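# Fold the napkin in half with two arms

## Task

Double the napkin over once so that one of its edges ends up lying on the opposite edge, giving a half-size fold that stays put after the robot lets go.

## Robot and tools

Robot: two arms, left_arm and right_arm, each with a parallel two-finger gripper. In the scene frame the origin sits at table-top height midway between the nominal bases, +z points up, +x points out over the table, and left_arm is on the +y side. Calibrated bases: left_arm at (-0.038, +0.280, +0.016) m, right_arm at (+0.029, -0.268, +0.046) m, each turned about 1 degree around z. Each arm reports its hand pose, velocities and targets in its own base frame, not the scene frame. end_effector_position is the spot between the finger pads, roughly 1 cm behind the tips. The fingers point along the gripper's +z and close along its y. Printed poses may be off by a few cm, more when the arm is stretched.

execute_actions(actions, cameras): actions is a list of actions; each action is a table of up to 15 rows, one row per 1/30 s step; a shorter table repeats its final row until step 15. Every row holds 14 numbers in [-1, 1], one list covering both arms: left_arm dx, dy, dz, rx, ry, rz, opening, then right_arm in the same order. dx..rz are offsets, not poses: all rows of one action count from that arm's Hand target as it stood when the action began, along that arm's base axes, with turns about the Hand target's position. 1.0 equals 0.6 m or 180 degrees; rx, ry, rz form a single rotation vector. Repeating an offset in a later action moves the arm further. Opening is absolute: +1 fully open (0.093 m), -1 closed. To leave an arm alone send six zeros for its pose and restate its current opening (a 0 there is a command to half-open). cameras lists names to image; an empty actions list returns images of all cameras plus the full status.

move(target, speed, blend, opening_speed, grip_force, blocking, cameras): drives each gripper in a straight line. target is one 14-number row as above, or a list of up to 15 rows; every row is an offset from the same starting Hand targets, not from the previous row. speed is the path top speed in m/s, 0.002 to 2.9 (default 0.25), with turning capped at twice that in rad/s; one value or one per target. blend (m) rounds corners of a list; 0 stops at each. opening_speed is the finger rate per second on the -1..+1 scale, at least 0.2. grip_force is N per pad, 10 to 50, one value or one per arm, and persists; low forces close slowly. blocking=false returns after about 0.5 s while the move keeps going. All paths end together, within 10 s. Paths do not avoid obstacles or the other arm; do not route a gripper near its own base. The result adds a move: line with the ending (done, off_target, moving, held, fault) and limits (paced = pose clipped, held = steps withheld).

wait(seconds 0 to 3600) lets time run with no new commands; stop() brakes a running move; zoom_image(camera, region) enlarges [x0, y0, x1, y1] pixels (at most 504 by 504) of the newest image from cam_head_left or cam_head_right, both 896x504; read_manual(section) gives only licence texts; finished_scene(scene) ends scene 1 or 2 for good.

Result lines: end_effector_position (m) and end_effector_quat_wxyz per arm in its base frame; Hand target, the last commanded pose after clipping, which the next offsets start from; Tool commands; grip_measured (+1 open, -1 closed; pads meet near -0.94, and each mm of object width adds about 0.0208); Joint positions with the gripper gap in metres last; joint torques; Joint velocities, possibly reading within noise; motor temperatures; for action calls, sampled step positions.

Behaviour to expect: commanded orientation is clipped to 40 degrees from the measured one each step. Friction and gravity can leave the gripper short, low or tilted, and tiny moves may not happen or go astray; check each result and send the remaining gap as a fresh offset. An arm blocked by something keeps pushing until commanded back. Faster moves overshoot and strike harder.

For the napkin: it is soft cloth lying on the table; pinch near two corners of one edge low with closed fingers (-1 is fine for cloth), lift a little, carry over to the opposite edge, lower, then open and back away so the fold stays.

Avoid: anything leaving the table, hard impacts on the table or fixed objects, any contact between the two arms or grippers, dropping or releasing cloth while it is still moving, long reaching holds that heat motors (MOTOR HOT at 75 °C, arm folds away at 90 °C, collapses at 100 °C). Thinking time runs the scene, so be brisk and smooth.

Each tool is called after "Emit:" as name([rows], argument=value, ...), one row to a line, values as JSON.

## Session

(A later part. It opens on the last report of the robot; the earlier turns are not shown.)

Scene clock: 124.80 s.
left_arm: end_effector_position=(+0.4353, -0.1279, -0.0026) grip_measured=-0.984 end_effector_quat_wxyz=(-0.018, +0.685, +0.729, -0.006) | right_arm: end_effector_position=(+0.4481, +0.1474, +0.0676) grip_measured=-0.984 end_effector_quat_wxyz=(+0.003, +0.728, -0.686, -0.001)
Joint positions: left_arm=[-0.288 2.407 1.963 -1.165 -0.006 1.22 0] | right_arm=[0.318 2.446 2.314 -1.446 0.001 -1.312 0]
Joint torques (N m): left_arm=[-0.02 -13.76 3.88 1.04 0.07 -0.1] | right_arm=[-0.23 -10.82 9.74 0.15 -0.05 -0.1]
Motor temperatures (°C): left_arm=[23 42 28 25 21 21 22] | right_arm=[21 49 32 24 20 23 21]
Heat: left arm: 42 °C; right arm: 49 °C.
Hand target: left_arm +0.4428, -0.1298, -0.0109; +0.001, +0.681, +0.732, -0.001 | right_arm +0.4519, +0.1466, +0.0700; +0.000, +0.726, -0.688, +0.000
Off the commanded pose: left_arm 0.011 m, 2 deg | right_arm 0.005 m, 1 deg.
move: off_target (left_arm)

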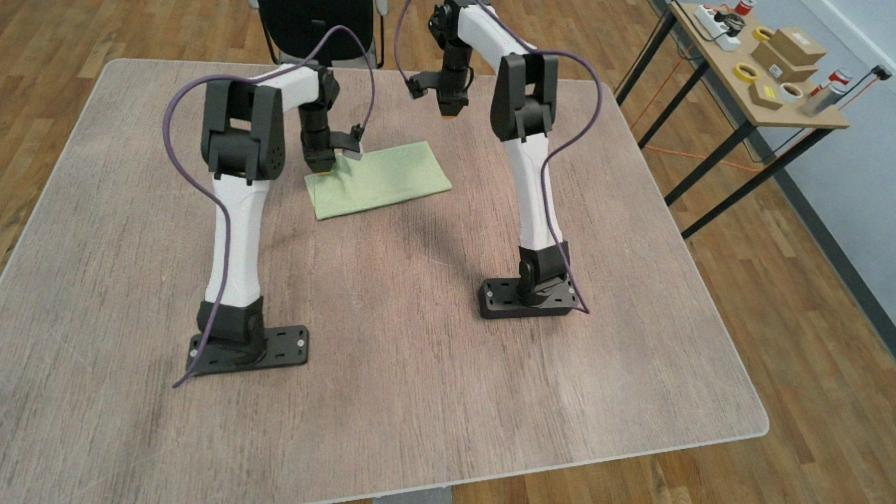

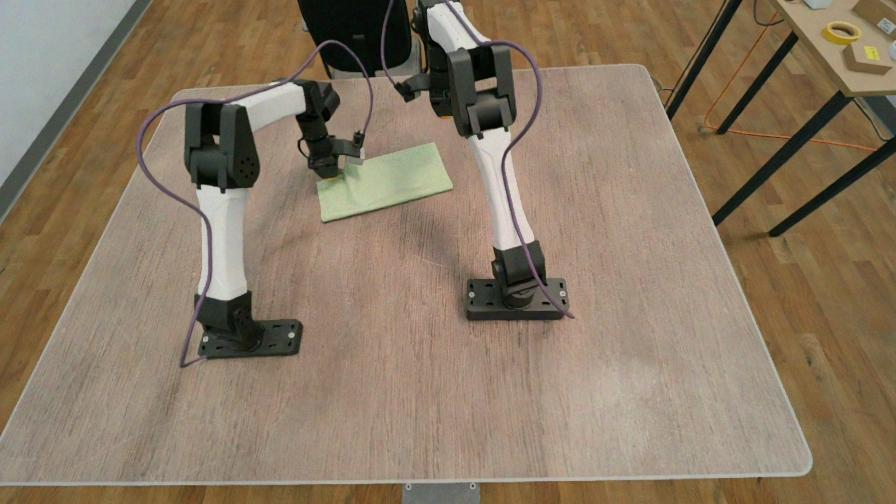

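Emit:
move([
  [0, 0, 0, 0, 0, 0, -1, -0.0233, 0.0753, -0.0833, 0, 0, 0.085, -0.19],
  [0, 0, 0, 0, 0, 0, -1, -0.0233, 0.0753, -0.25, 0, 0, 0.085, -0.19],
], speed=0.12, cameras=["all"])

Emit:
zoom_image(camera="cam_head_left", region=[400, 100, 480, 180])

Emit:
move(target=[0, 0, 0, 0, 0, 0, -1, 0, 0, 0, 0, 0, 0, -1], opening_speed=0.5)

Emit:
move(target=[0, 0, 0, 0, 0, 0, -1, 0.0167, 0, 0.17, 0, 0, 0, -1], speed=0.12, cameras=["all"])

Emit:
zoom_image(camera="cam_head_left", region=[290, 100, 460, 230])

Emit:
zoom_image(camera="cam_head_right", region=[300, 100, 470, 230])

Scene clock: 130.30 s.
left_arm: end_effector_position=(+0.4354, -0.1279, -0.0026) grip_measured=-0.984 end_effector_quat_wxyz=(-0.018, +0.685, +0.729, -0.006) | right_arm: end_effector_position=(+0.4407, +0.1912, -0.0400) grip_measured=-0.192 end_effector_quat_wxyz=(-0.011, +0.808, -0.590, +0.007)
Joint positions: left_arm=[-0.288 2.407 1.963 -1.165 -0.006 1.22 0] | right_arm=[0.41 2.5 1.982 -1.026 0.001 -1.471 0.036]
Joint torques (N m): left_arm=[-0.12 -13.78 3.85 1.02 0.08 -0.12] | right_arm=[0.47 -7.27 3.48 1.08 -0.06 -0.18]
Heat: left arm: 43 °C; right arm: 51 °C.
Hand target: left_arm +0.4429, -0.1298, -0.0109; +0.001, +0.681, +0.732, +0.000 | right_arm +0.4381, +0.1919, -0.0799; +0.000, +0.811, -0.585, +0.000
Off the commanded pose: left_arm 0.011 m, 2 deg | right_arm 0.040 m, 2 deg.
move: off_target (right_arm)

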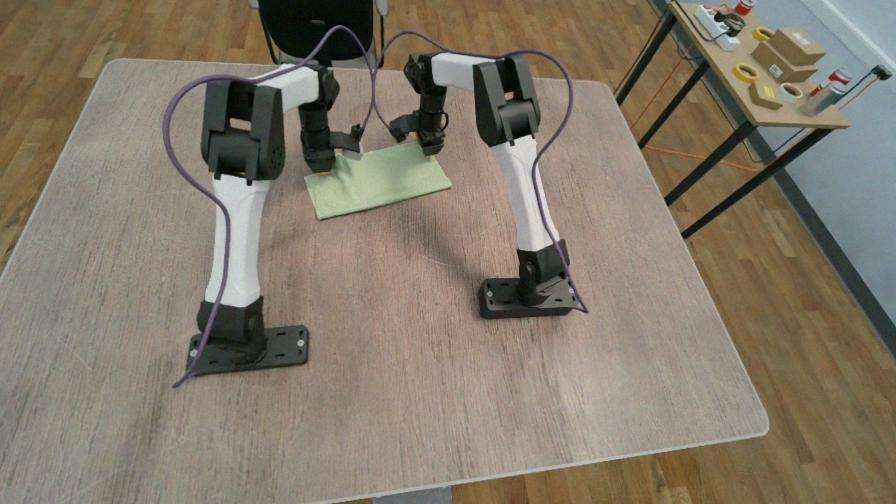

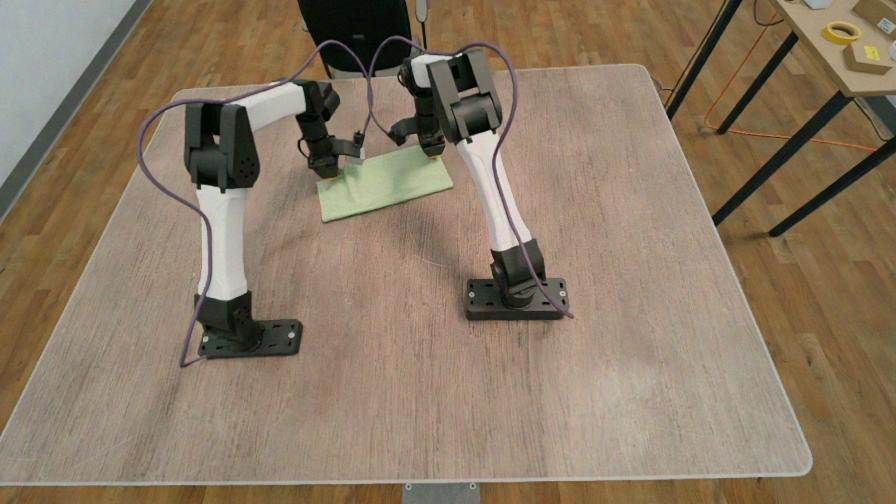

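Scaled by 6.300 from the camera's image (finer frame: 1280x720).

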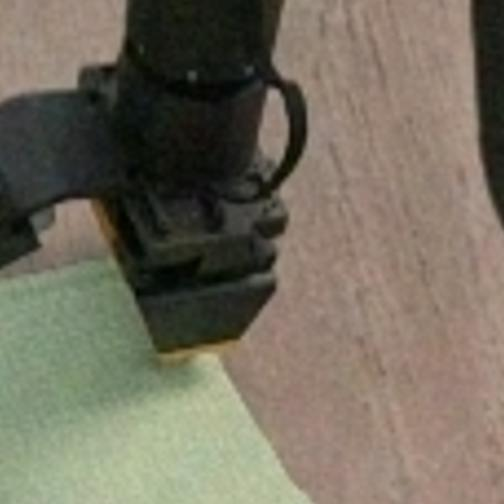

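Scene clock: 132.37 s.
left_arm: end_effector_position=(+0.4354, -0.1279, -0.0026) grip_measured=-0.984 end_effector_quat_wxyz=(-0.018, +0.685, +0.729, -0.006) | right_arm: end_effector_position=(+0.4484, +0.1945, -0.0396) grip_measured=-0.984 end_effector_quat_wxyz=(-0.026, +0.807, -0.589, +0.016)
Joint positions: left_arm=[-0.288 2.407 1.963 -1.165 -0.006 1.22 0] | right_arm=[0.41 2.5 1.982 -0.992 0.001 -1.471 0]
Joint torques (N m): left_arm=[-0.14 -13.68 3.77 1.02 0.08 -0.11] | right_arm=[0.38 -7.1 3.9 0.8 -0.06 -0.18]
Heat: left arm: 43 °C; right arm: 50 °C.
Hand target: left_arm +0.4429, -0.1298, -0.0109; +0.001, +0.681, +0.732, -0.001 | right_arm +0.4381, +0.1918, -0.0799; +0.000, +0.811, -0.585, +0.000
Off the commanded pose: left_arm 0.011 m, 2 deg | right_arm 0.042 m, 4 deg.
move: done

Scene clock: 134.27 s.
left_arm: end_effector_position=(+0.4354, -0.1279, -0.0026) grip_measured=-0.984 end_effector_quat_wxyz=(-0.018, +0.685, +0.729, -0.006) | right_arm: end_effector_position=(+0.4445, +0.1928, +0.0241) grip_measured=-0.984 end_effector_quat_wxyz=(-0.001, +0.810, -0.587, +0.001)
Joint positions: left_arm=[-0.288 2.407 1.963 -1.165 -0.006 1.22 0] | right_arm=[0.41 2.5 2.239 -1.307 0.001 -1.478 0]
Joint torques (N m): left_arm=[-0.06 -13.76 3.77 1.02 0.06 -0.13] | right_arm=[-0.32 -10.62 9.89 0.11 -0.09 -0.18]
Heat: left arm: 43 °C; right arm: 50 °C.
Hand target: left_arm +0.4429, -0.1298, -0.0109; +0.001, +0.681, +0.732, -0.001 | right_arm +0.4481, +0.1919, +0.0221; +0.000, +0.811, -0.585, +0.000
Off the commanded pose: left_arm 0.011 m, 2 deg | right_arm 0.004 m, 0 deg.
move: done

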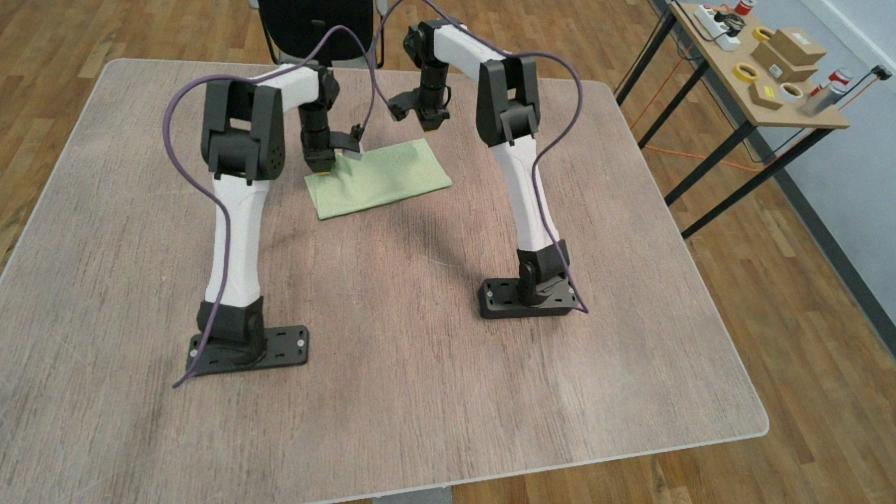

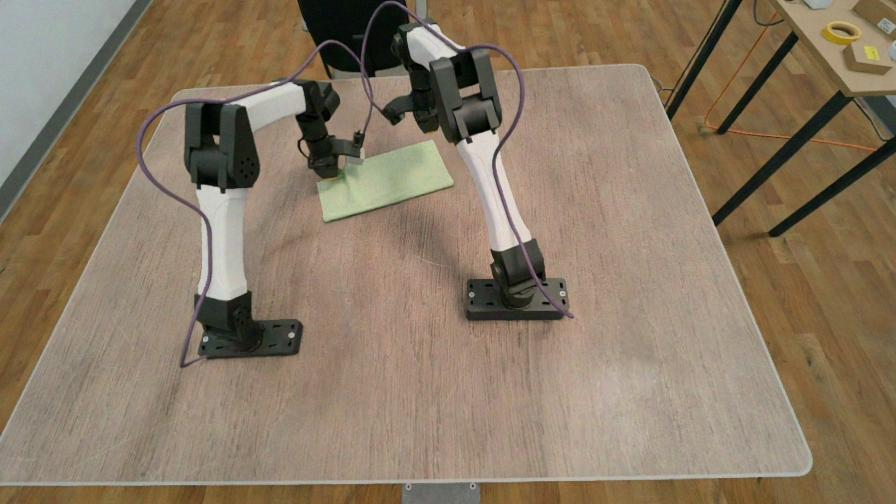

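Scaled by 2.965 from the camera's image (finer frame: 1280x720).

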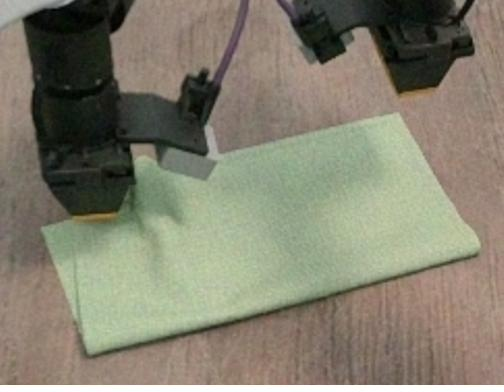

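Scaled by 2.965 from the camera's image (finer frame: 1280x720).

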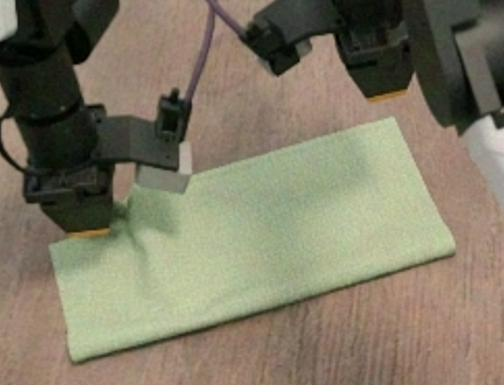

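Emit:
move([
  [-0.03, 0, 0.12, 0, 0, 0, -1, 0, -0.08, 0.08, 0, 0, -0.05, -0.4],
  [-0.12, 0.0, 0.275, 0, 0, 0, -1, 0, -0.08, 0.08, 0, 0, -0.05, -0.4],
], speed=0.15, blend=[0.03, 0], cameras=["all"])

Emit:
zoom_image(camera="cam_head_left", region=[290, 90, 460, 230])

Emit:
zoom_image(camera="cam_head_right", region=[300, 90, 470, 230])

Scene clock: 138.37 s.
left_arm: end_effector_position=(+0.3698, -0.1245, +0.1319) grip_measured=-0.984 end_effector_quat_wxyz=(-0.026, +0.681, +0.732, -0.008) | right_arm: end_effector_position=(+0.4401, +0.1427, +0.0399) grip_measured=-0.402 end_effector_quat_wxyz=(+0.029, +0.766, -0.642, -0.018)
Joint positions: left_arm=[-0.327 2.099 1.988 -1.513 -0.006 1.172 0] | right_arm=[0.314 2.472 2.249 -1.416 0.001 -1.433 0.026]
Joint torques (N m): left_arm=[-1.11 -15.31 9.32 -0.02 0.09 -0.12] | right_arm=[-0.12 -16.08 9.8 -0.04 -0.06 -0.01]
Heat: left arm: 44 °C; right arm: 50 °C.
Hand target: left_arm +0.3708, -0.1298, +0.1541; +0.001, +0.681, +0.732, -0.001 | right_arm +0.4481, +0.1437, +0.0701; +0.000, +0.762, -0.647, +0.000
Off the commanded pose: left_arm 0.023 m, 3 deg | right_arm 0.031 m, 4 deg.
move: off_target (left_arm, right_arm)

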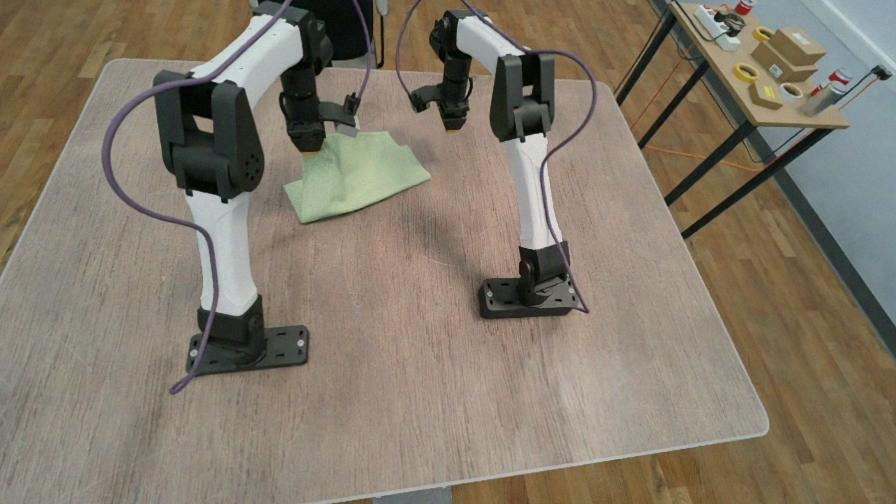

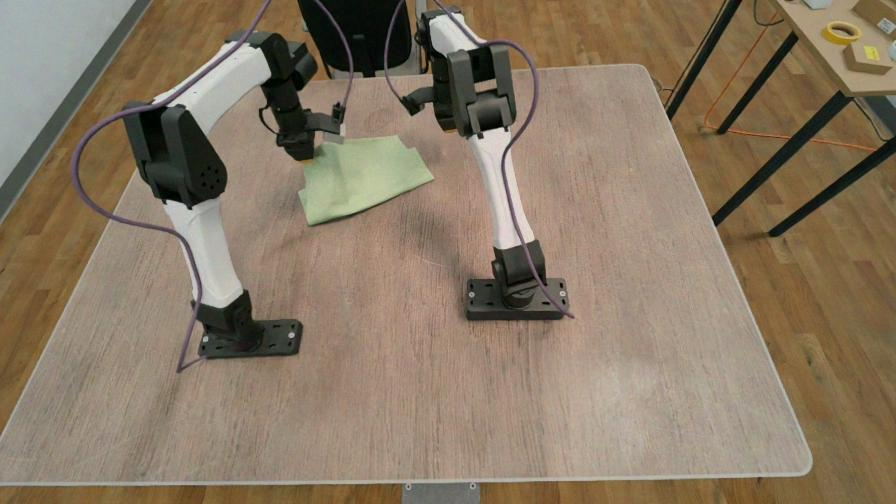

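Scaled by 2.965 from the camera's image (finer frame: 1280x720).

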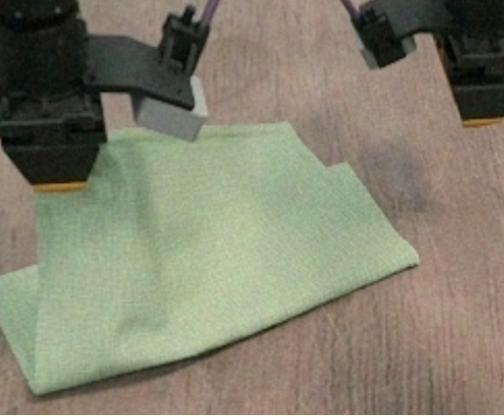

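Scaled by 2.965 from the camera's image (finer frame: 1280x720).

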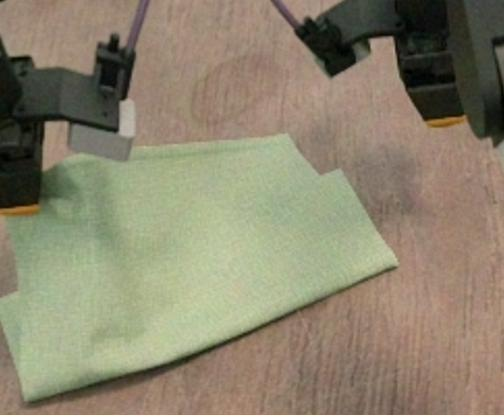

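Emit:
move(target=[-0.15, -0.065, 0.0, 0, 0, 0.02, -1, 0, -0.03, 0.0, 0, 0, 0, -0.4], speed=0.15, cameras=["all"])

Emit:
zoom_image(camera="cam_head_left", region=[270, 90, 440, 230])

Emit:
zoom_image(camera="cam_head_right", region=[280, 90, 450, 230])

Scene clock: 141.40 s.
left_arm: end_effector_position=(+0.2819, -0.1667, +0.1458) grip_measured=-0.984 end_effector_quat_wxyz=(-0.020, +0.658, +0.752, -0.004) | right_arm: end_effector_position=(+0.4463, +0.1272, +0.0494) grip_measured=-0.402 end_effector_quat_wxyz=(+0.020, +0.761, -0.649, -0.013)
Joint positions: left_arm=[-0.533 1.823 1.657 -1.446 0.001 0.905 0] | right_arm=[0.278 2.45 2.249 -1.416 0.001 -1.452 0.026]
Joint torques (N m): left_arm=[-0.96 -12.62 5.35 0.38 0.01 -0.11] | right_arm=[-0.1 -16.4 5.49 0.22 -0.05 -0.2]
Heat: left arm: 44 °C; right arm: 52 °C.
Hand target: left_arm +0.2809, -0.1689, +0.1541; +0.001, +0.658, +0.753, -0.001 | right_arm +0.4481, +0.1257, +0.0701; +0.000, +0.762, -0.647, +0.000
Off the commanded pose: left_arm 0.009 m, 2 deg | right_arm 0.021 m, 3 deg.
move: off_target (right_arm)

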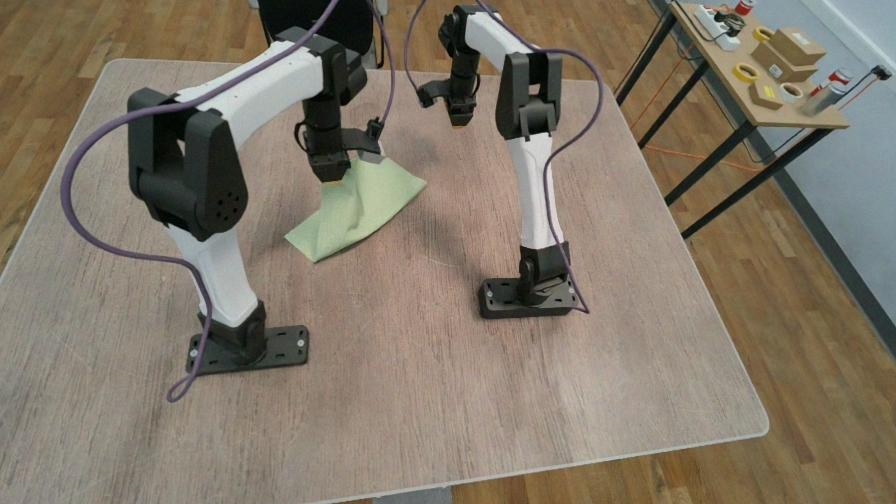

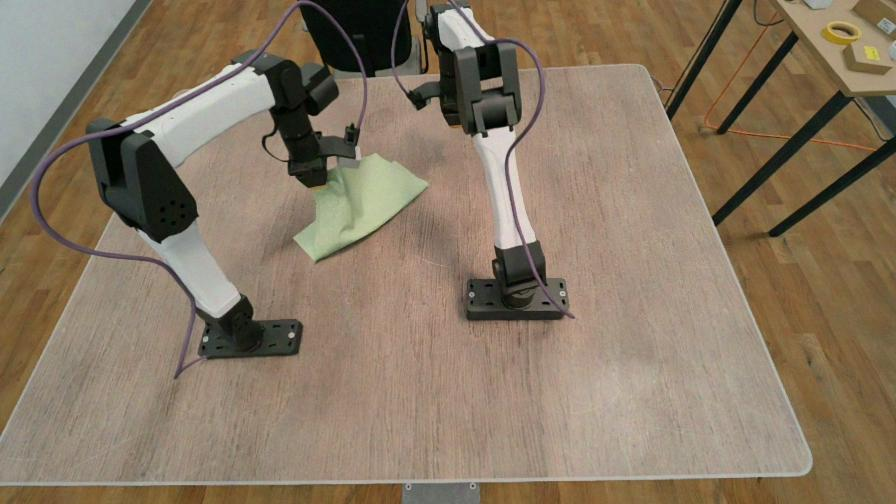

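Scaled by 2.965 from the camera's image (finer frame: 1280x720).

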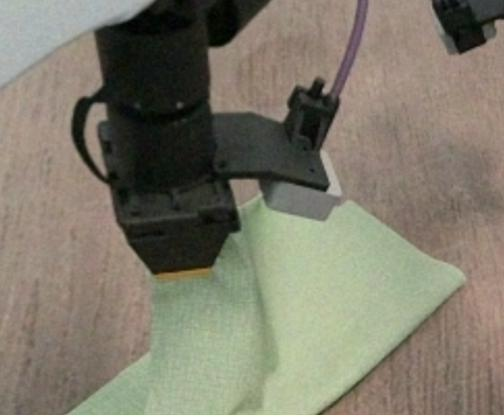

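Scaled by 2.965 from the camera's image (finer frame: 1280x720).

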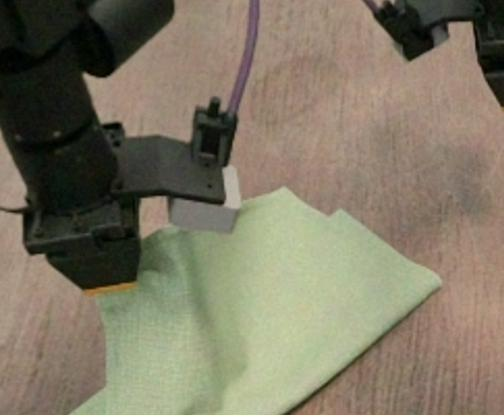

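Emit:
move([
  [-0.05, 0.12, -0.05, 0, 0, 0, -1, 0, 0, 0, 0, 0, 0, -0.4],
  [-0.06, 0.1483, -0.245, 0, 0, 0, -1, 0, 0, 0, 0, 0, 0, -0.4],
  [-0.06, 0.1483, -0.245, 0, 0, 0, -0.2, 0, 0, 0, 0, 0, 0, -0.4],
  [-0.06, 0.1483, -0.05, 0, 0, 0, -0.2, -0.1, -0.1, 0, 0, 0, 0, -0.4],
  [-0.15, 0.2, 0.05, 0, 0, 0, -0.2, -0.3, -0.2, 0.1, 0, 0, 0, -0.4],
], speed=0.15, blend=[0.02, 0, 0, 0.02, 0], cameras=["all"])

Emit:
zoom_image(camera="cam_head_left", region=[270, 130, 440, 270])

Emit:
zoom_image(camera="cam_head_right", region=[280, 130, 450, 270])

Scene clock: 148.67 s.
left_arm: end_effector_position=(+0.1892, -0.0502, +0.1726) grip_measured=-0.202 end_effector_quat_wxyz=(-0.012, +0.657, +0.754, -0.007) | right_arm: end_effector_position=(+0.2750, +0.0072, +0.1262) grip_measured=-0.402 end_effector_quat_wxyz=(+0.001, +0.761, -0.649, -0.001)
Joint positions: left_arm=[-0.258 1.32 1.262 -1.541 0.001 1.176 0.035] | right_arm=[0.027 1.585 1.31 -1.299 0.001 -1.703 0.026]
Joint torques (N m): left_arm=[0.36 -5.98 9.31 0.11 0.02 0.06] | right_arm=[-0.18 -7.9 5.55 0.09 -0.08 -0.2]
Motor temperatures (°C): left_arm=[23 43 28 25 21 21 22] | right_arm=[21 56 32 24 20 23 21]
Heat: left arm: 43 °C; right arm: 56 °C.
Hand target: left_arm +0.1909, -0.0488, +0.1842; +0.001, +0.658, +0.753, +0.000 | right_arm +0.2682, +0.0058, +0.1301; +0.000, +0.762, -0.647, +0.000
Off the commanded pose: left_arm 0.012 m, 2 deg | right_arm 0.008 m, 0 deg.
joint sent to its limit (left arm) — joint 4 (wrist pitch), lower limit. The joint targets still meet the commanded pose.
move: off_target (left_arm)

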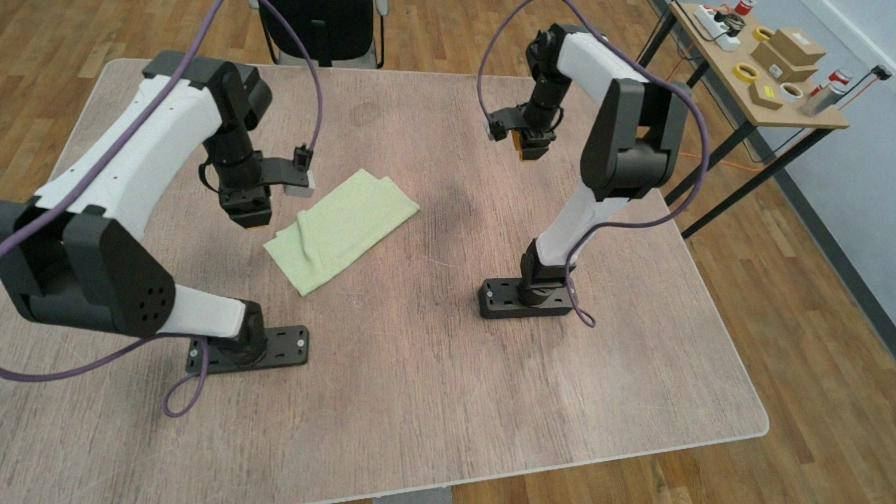

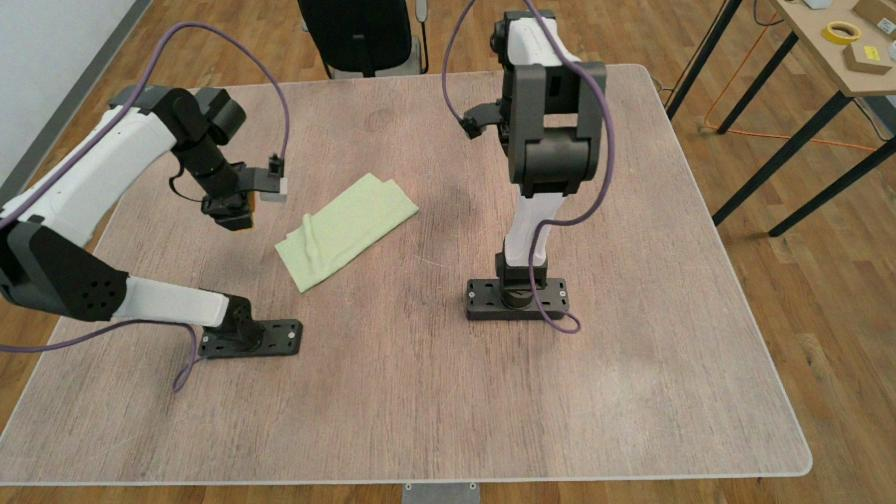

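Scaled by 2.965 from the camera's image (finer frame: 1280x720).

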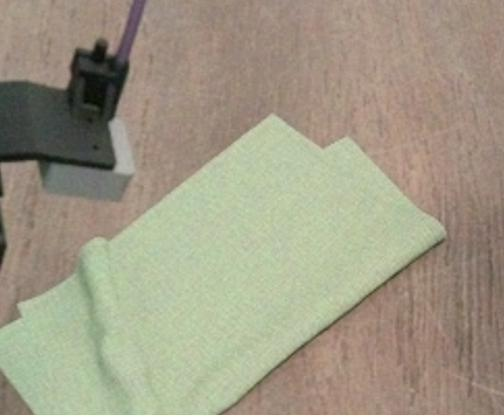

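Scaled by 2.965 from the camera's image (finer frame: 1280x720).

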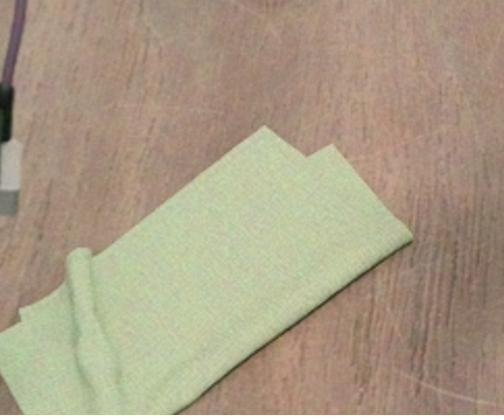

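Emit:
move([
  [0, 0, 0, 0, 0, 0, -0.2, 0.1665, 0.5258, -0.08, 0, 0, 0, -1],
  [0, 0, 0, 0, 0, 0, -0.2, 0.1665, 0.5258, -0.3135, 0, 0, 0, -1],
  [0, 0, 0, 0, 0, 0, -0.2, 0.2008, 0.479, -0.3135, 0, 0, 0, -1],
  [0, 0, 0, 0, 0, 0, -0.2, 0.1473, 0.4392, -0.3135, 0, 0, 0, -1],
], speed=[0.25, 0.12, 0.08, 0.08], blend=[0.03, 0, 0.005, 0], cameras=["all"])

Emit:
zoom_image(camera="cam_head_left", region=[250, 130, 440, 300])

Emit:
zoom_image(camera="cam_head_right", region=[260, 130, 450, 300])

Scene clock: 156.07 s.
left_arm: end_effector_position=(+0.1891, -0.0501, +0.1726) grip_measured=-0.202 end_effector_quat_wxyz=(-0.013, +0.657, +0.754, -0.007) | right_arm: end_effector_position=(+0.3815, +0.3051, -0.0413) grip_measured=-0.984 end_effector_quat_wxyz=(-0.074, +0.764, -0.640, +0.004)
Joint positions: left_arm=[-0.258 1.32 1.262 -1.541 0.001 1.177 0.035] | right_arm=[0.667 2.415 1.809 -0.817 -0.023 -1.078 0]
Joint torques (N m): left_arm=[0.38 -5.89 9.16 0.1 -0.02 0.02] | right_arm=[-1.21 -11.62 2.76 -0.41 0.11 -0.2]
Motor temperatures (°C): left_arm=[23 41 29 25 21 21 22] | right_arm=[21 55 32 24 20 23 21]
Heat: left arm: 41 °C; right arm: 55 °C.
Hand target: left_arm +0.1909, -0.0488, +0.1842; +0.001, +0.658, +0.753, +0.000 | right_arm +0.3564, +0.2693, -0.0581; +0.000, +0.762, -0.647, +0.000
Off the commanded pose: left_arm 0.012 m, 2 deg | right_arm 0.047 m, 9 deg.
joint sent to its limit (left arm) — joint 4 (wrist pitch), lower limit. The joint targets still meet the commanded pose.
move: off_target (right_arm)

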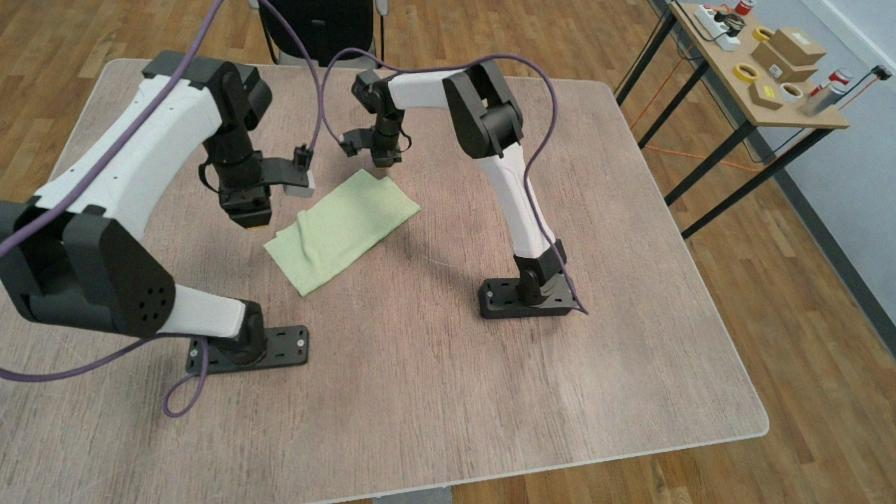

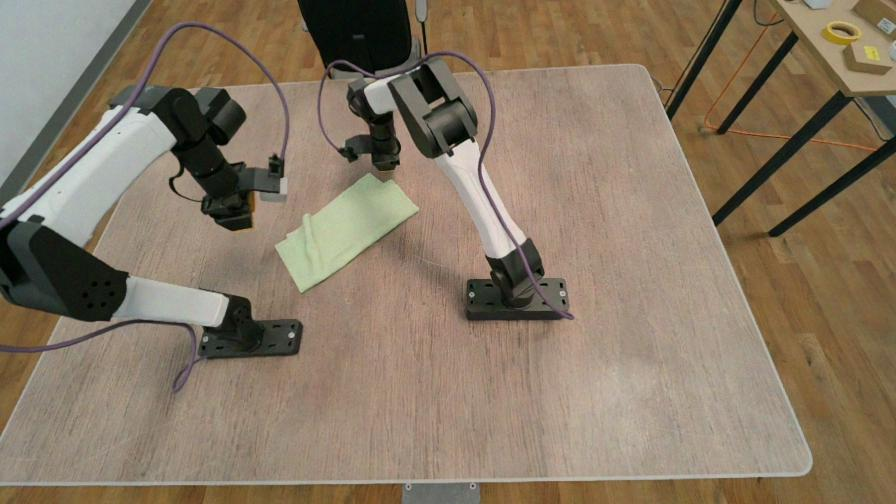

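Scaled by 2.653 from the camera's image (finer frame: 1280x720).

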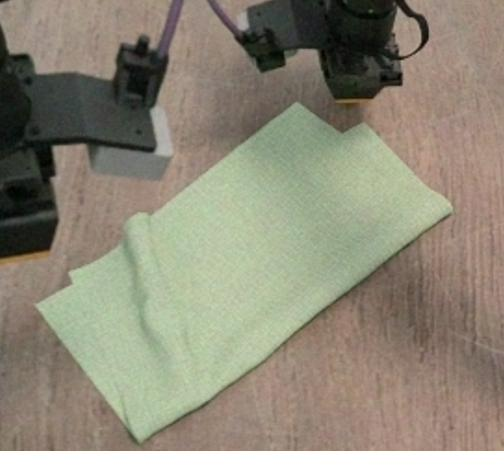

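Scaled by 2.653 from the camera's image (finer frame: 1280x720).

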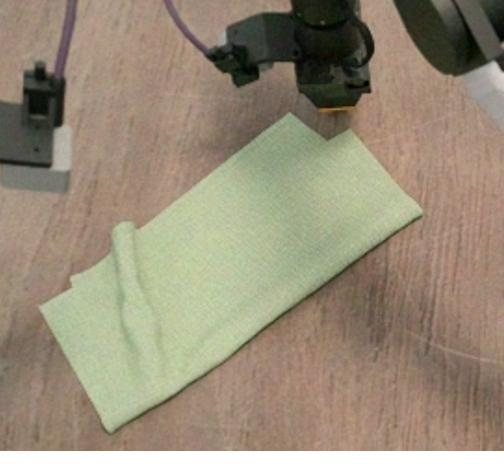

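Emit:
move([
  [0, 0, 0, 0, 0, 0, -0.2, 0.0, 0.0, 0.1, 0, 0, 0, -1],
  [0, 0, 0, 0, 0, 0, -0.2, -0.0303, 0.1538, 0.1, 0, 0, 0, -1],
  [0, 0, 0, 0, 0, 0, -0.2, -0.0303, 0.1538, 0.0133, 0, 0, 0, -1],
], speed=0.15, blend=[0.02, 0.02, 0], cameras=["all"])

Emit:
zoom_image(camera="cam_head_left", region=[250, 130, 440, 300])

Emit:
move([
  [0, 0, 0, 0, 0, 0, -0.2, 0.046, -0.063, 0.0, 0, 0, 0, -1],
  [0, 0, 0, 0, 0, 0, -0.2, -0.0352, -0.0985, 0.0, 0, 0, 0, -1],
], speed=0.08, blend=[0.005, 0], cameras=["all"])

Emit:
zoom_image(camera="cam_head_left", region=[250, 130, 440, 300])

Emit:
zoom_image(camera="cam_head_right", region=[260, 130, 450, 300])

Scene clock: 158.73 s.
left_arm: end_effector_position=(+0.1891, -0.0501, +0.1726) grip_measured=-0.202 end_effector_quat_wxyz=(-0.013, +0.657, +0.754, -0.007) | right_arm: end_effector_position=(+0.3355, +0.3610, -0.0364) grip_measured=-0.984 end_effector_quat_wxyz=(-0.005, +0.765, -0.644, -0.007)
Joint positions: left_arm=[-0.258 1.32 1.262 -1.541 0.001 1.177 0.035] | right_arm=[0.817 2.578 2.143 -1.127 -0.015 -0.925 0]
Joint torques (N m): left_arm=[0.36 -5.91 9.2 0.11 0 0.03] | right_arm=[0.35 -9.78 8.38 0.43 0.09 -0.02]
Motor temperatures (°C): left_arm=[23 41 30 25 21 21 22] | right_arm=[21 55 32 24 20 23 21]
Heat: left arm: 41 °C; right arm: 55 °C.
Hand target: left_arm +0.1909, -0.0488, +0.1842; +0.001, +0.658, +0.753, +0.000 | right_arm +0.3384, +0.3616, -0.0500; +0.000, +0.762, -0.647, +0.000
Off the commanded pose: left_arm 0.012 m, 2 deg | right_arm 0.014 m, 1 deg.
joint sent to its limit (left arm) — joint 4 (wrist pitch), lower limit. The joint targets still meet the commanded pose.
move: off_target (right_arm)

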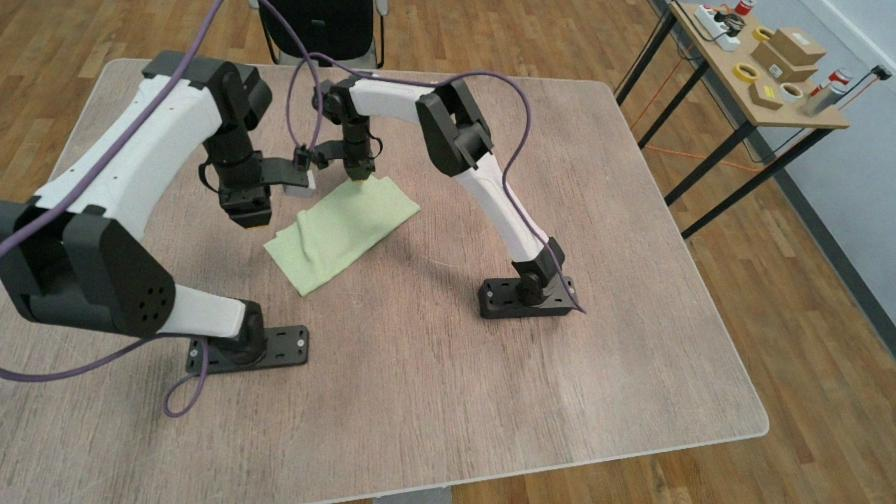

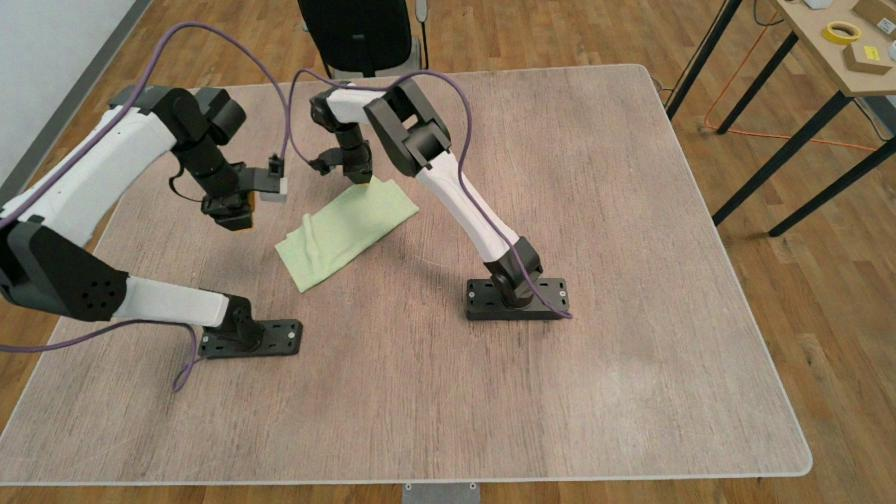

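Scaled by 2.653 from the camera's image (finer frame: 1280x720).

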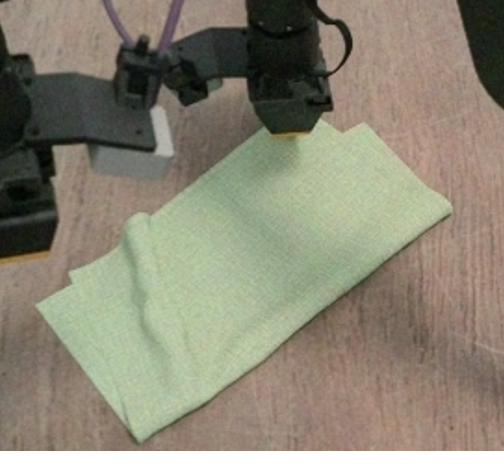

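Scene clock: 160.67 s.
left_arm: end_effector_position=(+0.1891, -0.0501, +0.1726) grip_measured=-0.202 end_effector_quat_wxyz=(-0.013, +0.657, +0.754, -0.007) | right_arm: end_effector_position=(+0.3309, +0.3128, -0.0406) grip_measured=-0.984 end_effector_quat_wxyz=(-0.028, +0.763, -0.646, -0.003)
Joint positions: left_arm=[-0.258 1.32 1.262 -1.541 0.001 1.177 0.035] | right_arm=[0.753 2.369 1.737 -0.885 -0.012 -0.983 0]
Joint torques (N m): left_arm=[0.29 -5.89 9.22 0.1 0 0.03] | right_arm=[0.76 -11.17 3.54 0.26 0.06 -0.05]
Motor temperatures (°C): left_arm=[23 40 30 25 21 21 22] | right_arm=[21 55 32 24 20 23 21]
Heat: left arm: 40 °C; right arm: 55 °C.
Hand target: left_arm +0.1909, -0.0488, +0.1842; +0.001, +0.658, +0.753, +0.000 | right_arm +0.3173, +0.3025, -0.0500; +0.000, +0.762, -0.647, +0.000
Off the commanded pose: left_arm 0.012 m, 2 deg | right_arm 0.019 m, 3 deg.
joint sent to its limit (left arm) — joint 4 (wrist pitch), lower limit. The joint targets still meet the commanded pose.
move: off_target (right_arm)

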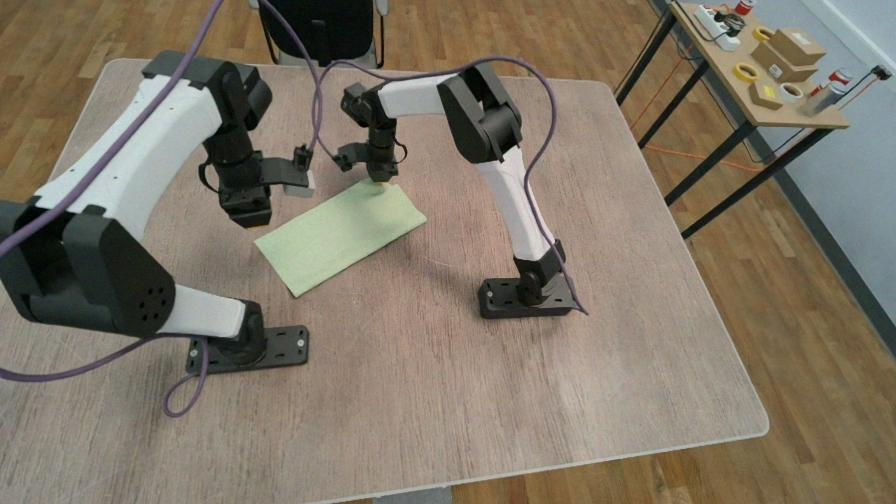

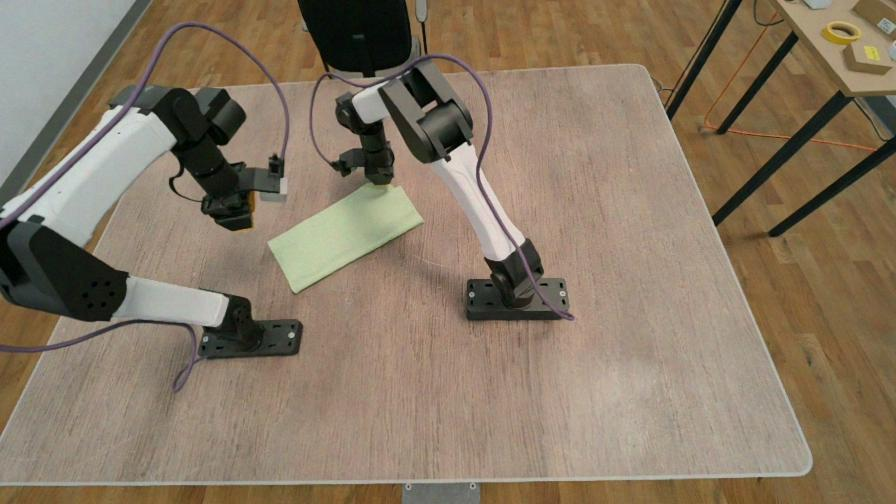

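Scaled by 2.653 from the camera's image (finer frame: 1280x720).

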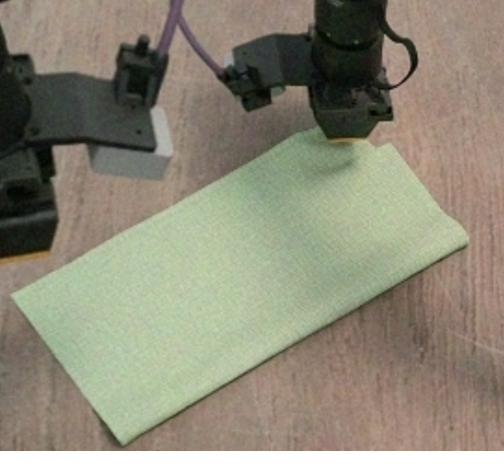

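Scaled by 2.653 from the camera's image (finer frame: 1280x720).

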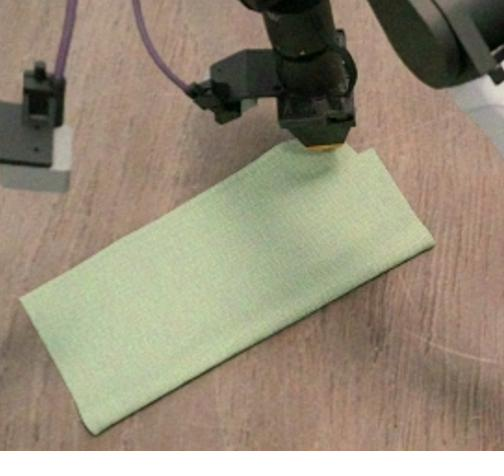

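Emit:
move([
  [0, 0, 0, 0, 0, 0, -0.2, 0.015, 0.015, 0.1, 0, 0, 0, -1],
  [0, 0, 0, 0, 0, 0, -0.2, 0.0, -0.25, 0.2, 0, 0, 0, -1],
], speed=0.2, blend=[0.02, 0], cameras=["all"])

Emit:
zoom_image(camera="cam_head_left", region=[330, 150, 450, 240])

Emit:
zoom_image(camera="cam_head_left", region=[240, 210, 360, 300])

Emit:
zoom_image(camera="cam_head_right", region=[330, 150, 450, 240])

Emit:
zoom_image(camera="cam_head_right", region=[250, 210, 370, 300])

Scene clock: 163.07 s.
left_arm: end_effector_position=(+0.1891, -0.0501, +0.1726) grip_measured=-0.202 end_effector_quat_wxyz=(-0.013, +0.657, +0.754, -0.007) | right_arm: end_effector_position=(+0.3203, +0.1580, +0.0596) grip_measured=-0.984 end_effector_quat_wxyz=(+0.005, +0.761, -0.648, -0.007)
Joint positions: left_arm=[-0.258 1.32 1.262 -1.541 0.001 1.177 0.035] | right_arm=[0.454 1.939 1.468 -1.114 -0.009 -1.277 0]
Joint torques (N m): left_arm=[0.36 -5.94 9.16 0.1 -0.01 0.02] | right_arm=[-0.06 -11.55 5.49 0.12 0.05 -0.22]
Motor temperatures (°C): left_arm=[23 40 30 25 21 21 22] | right_arm=[21 56 32 24 20 23 21]
Heat: left arm: 40 °C; right arm: 56 °C.
Hand target: left_arm +0.1909, -0.0488, +0.1842; +0.001, +0.658, +0.753, +0.000 | right_arm +0.3172, +0.1525, +0.0700; +0.000, +0.762, -0.647, +0.000
Off the commanded pose: left_arm 0.012 m, 2 deg | right_arm 0.012 m, 1 deg.
joint sent to its limit (left arm) — joint 4 (wrist pitch), lower limit. The joint targets still meet the commanded pose.
move: off_target (right_arm)

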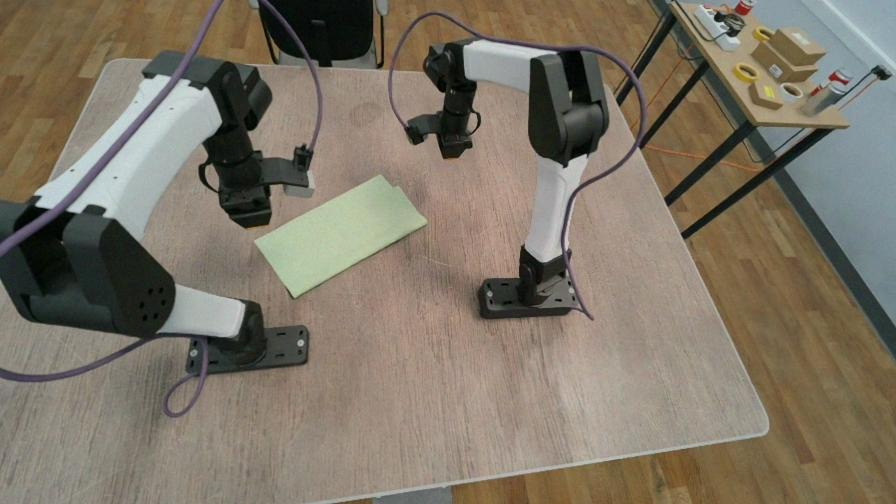

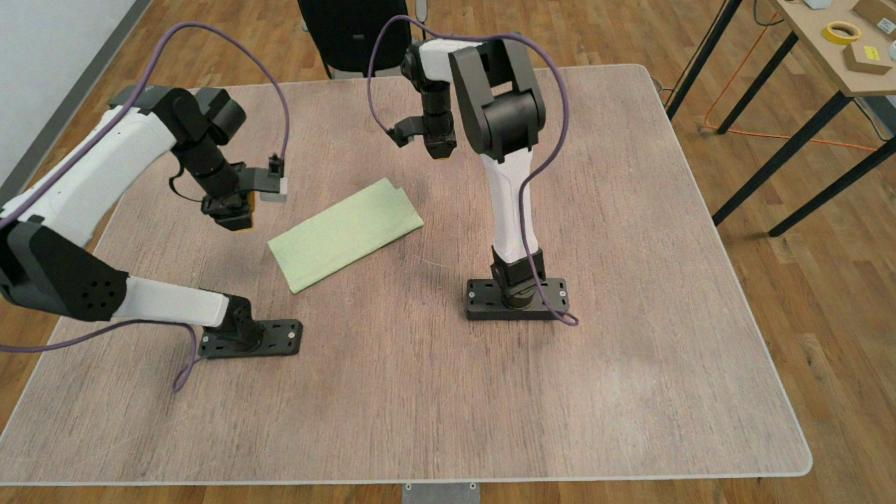

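Scaled by 4.200 from the camera's image (finer frame: 1280x720).

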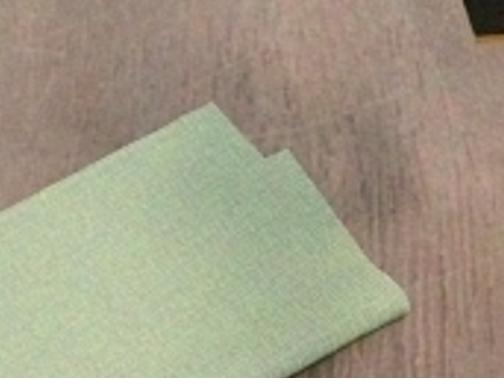

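Scaled by 4.200 from the camera's image (finer frame: 1280x720).

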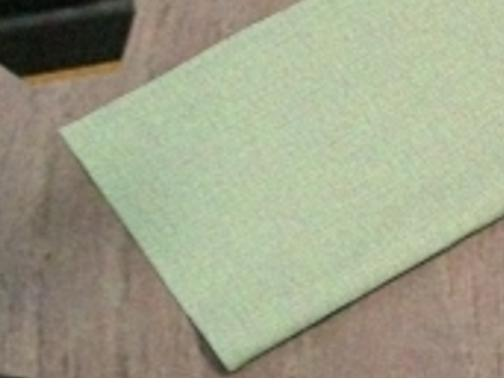

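Scaled by 4.200 from the camera's image (finer frame: 1280x720).

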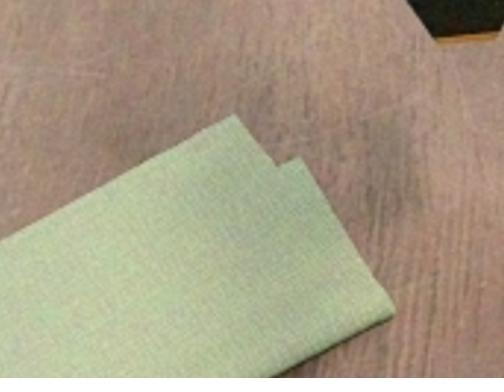

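Scaled by 4.200 from the camera's image (finer frame: 1280x720).

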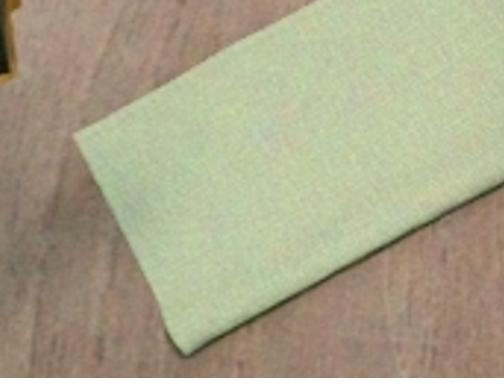

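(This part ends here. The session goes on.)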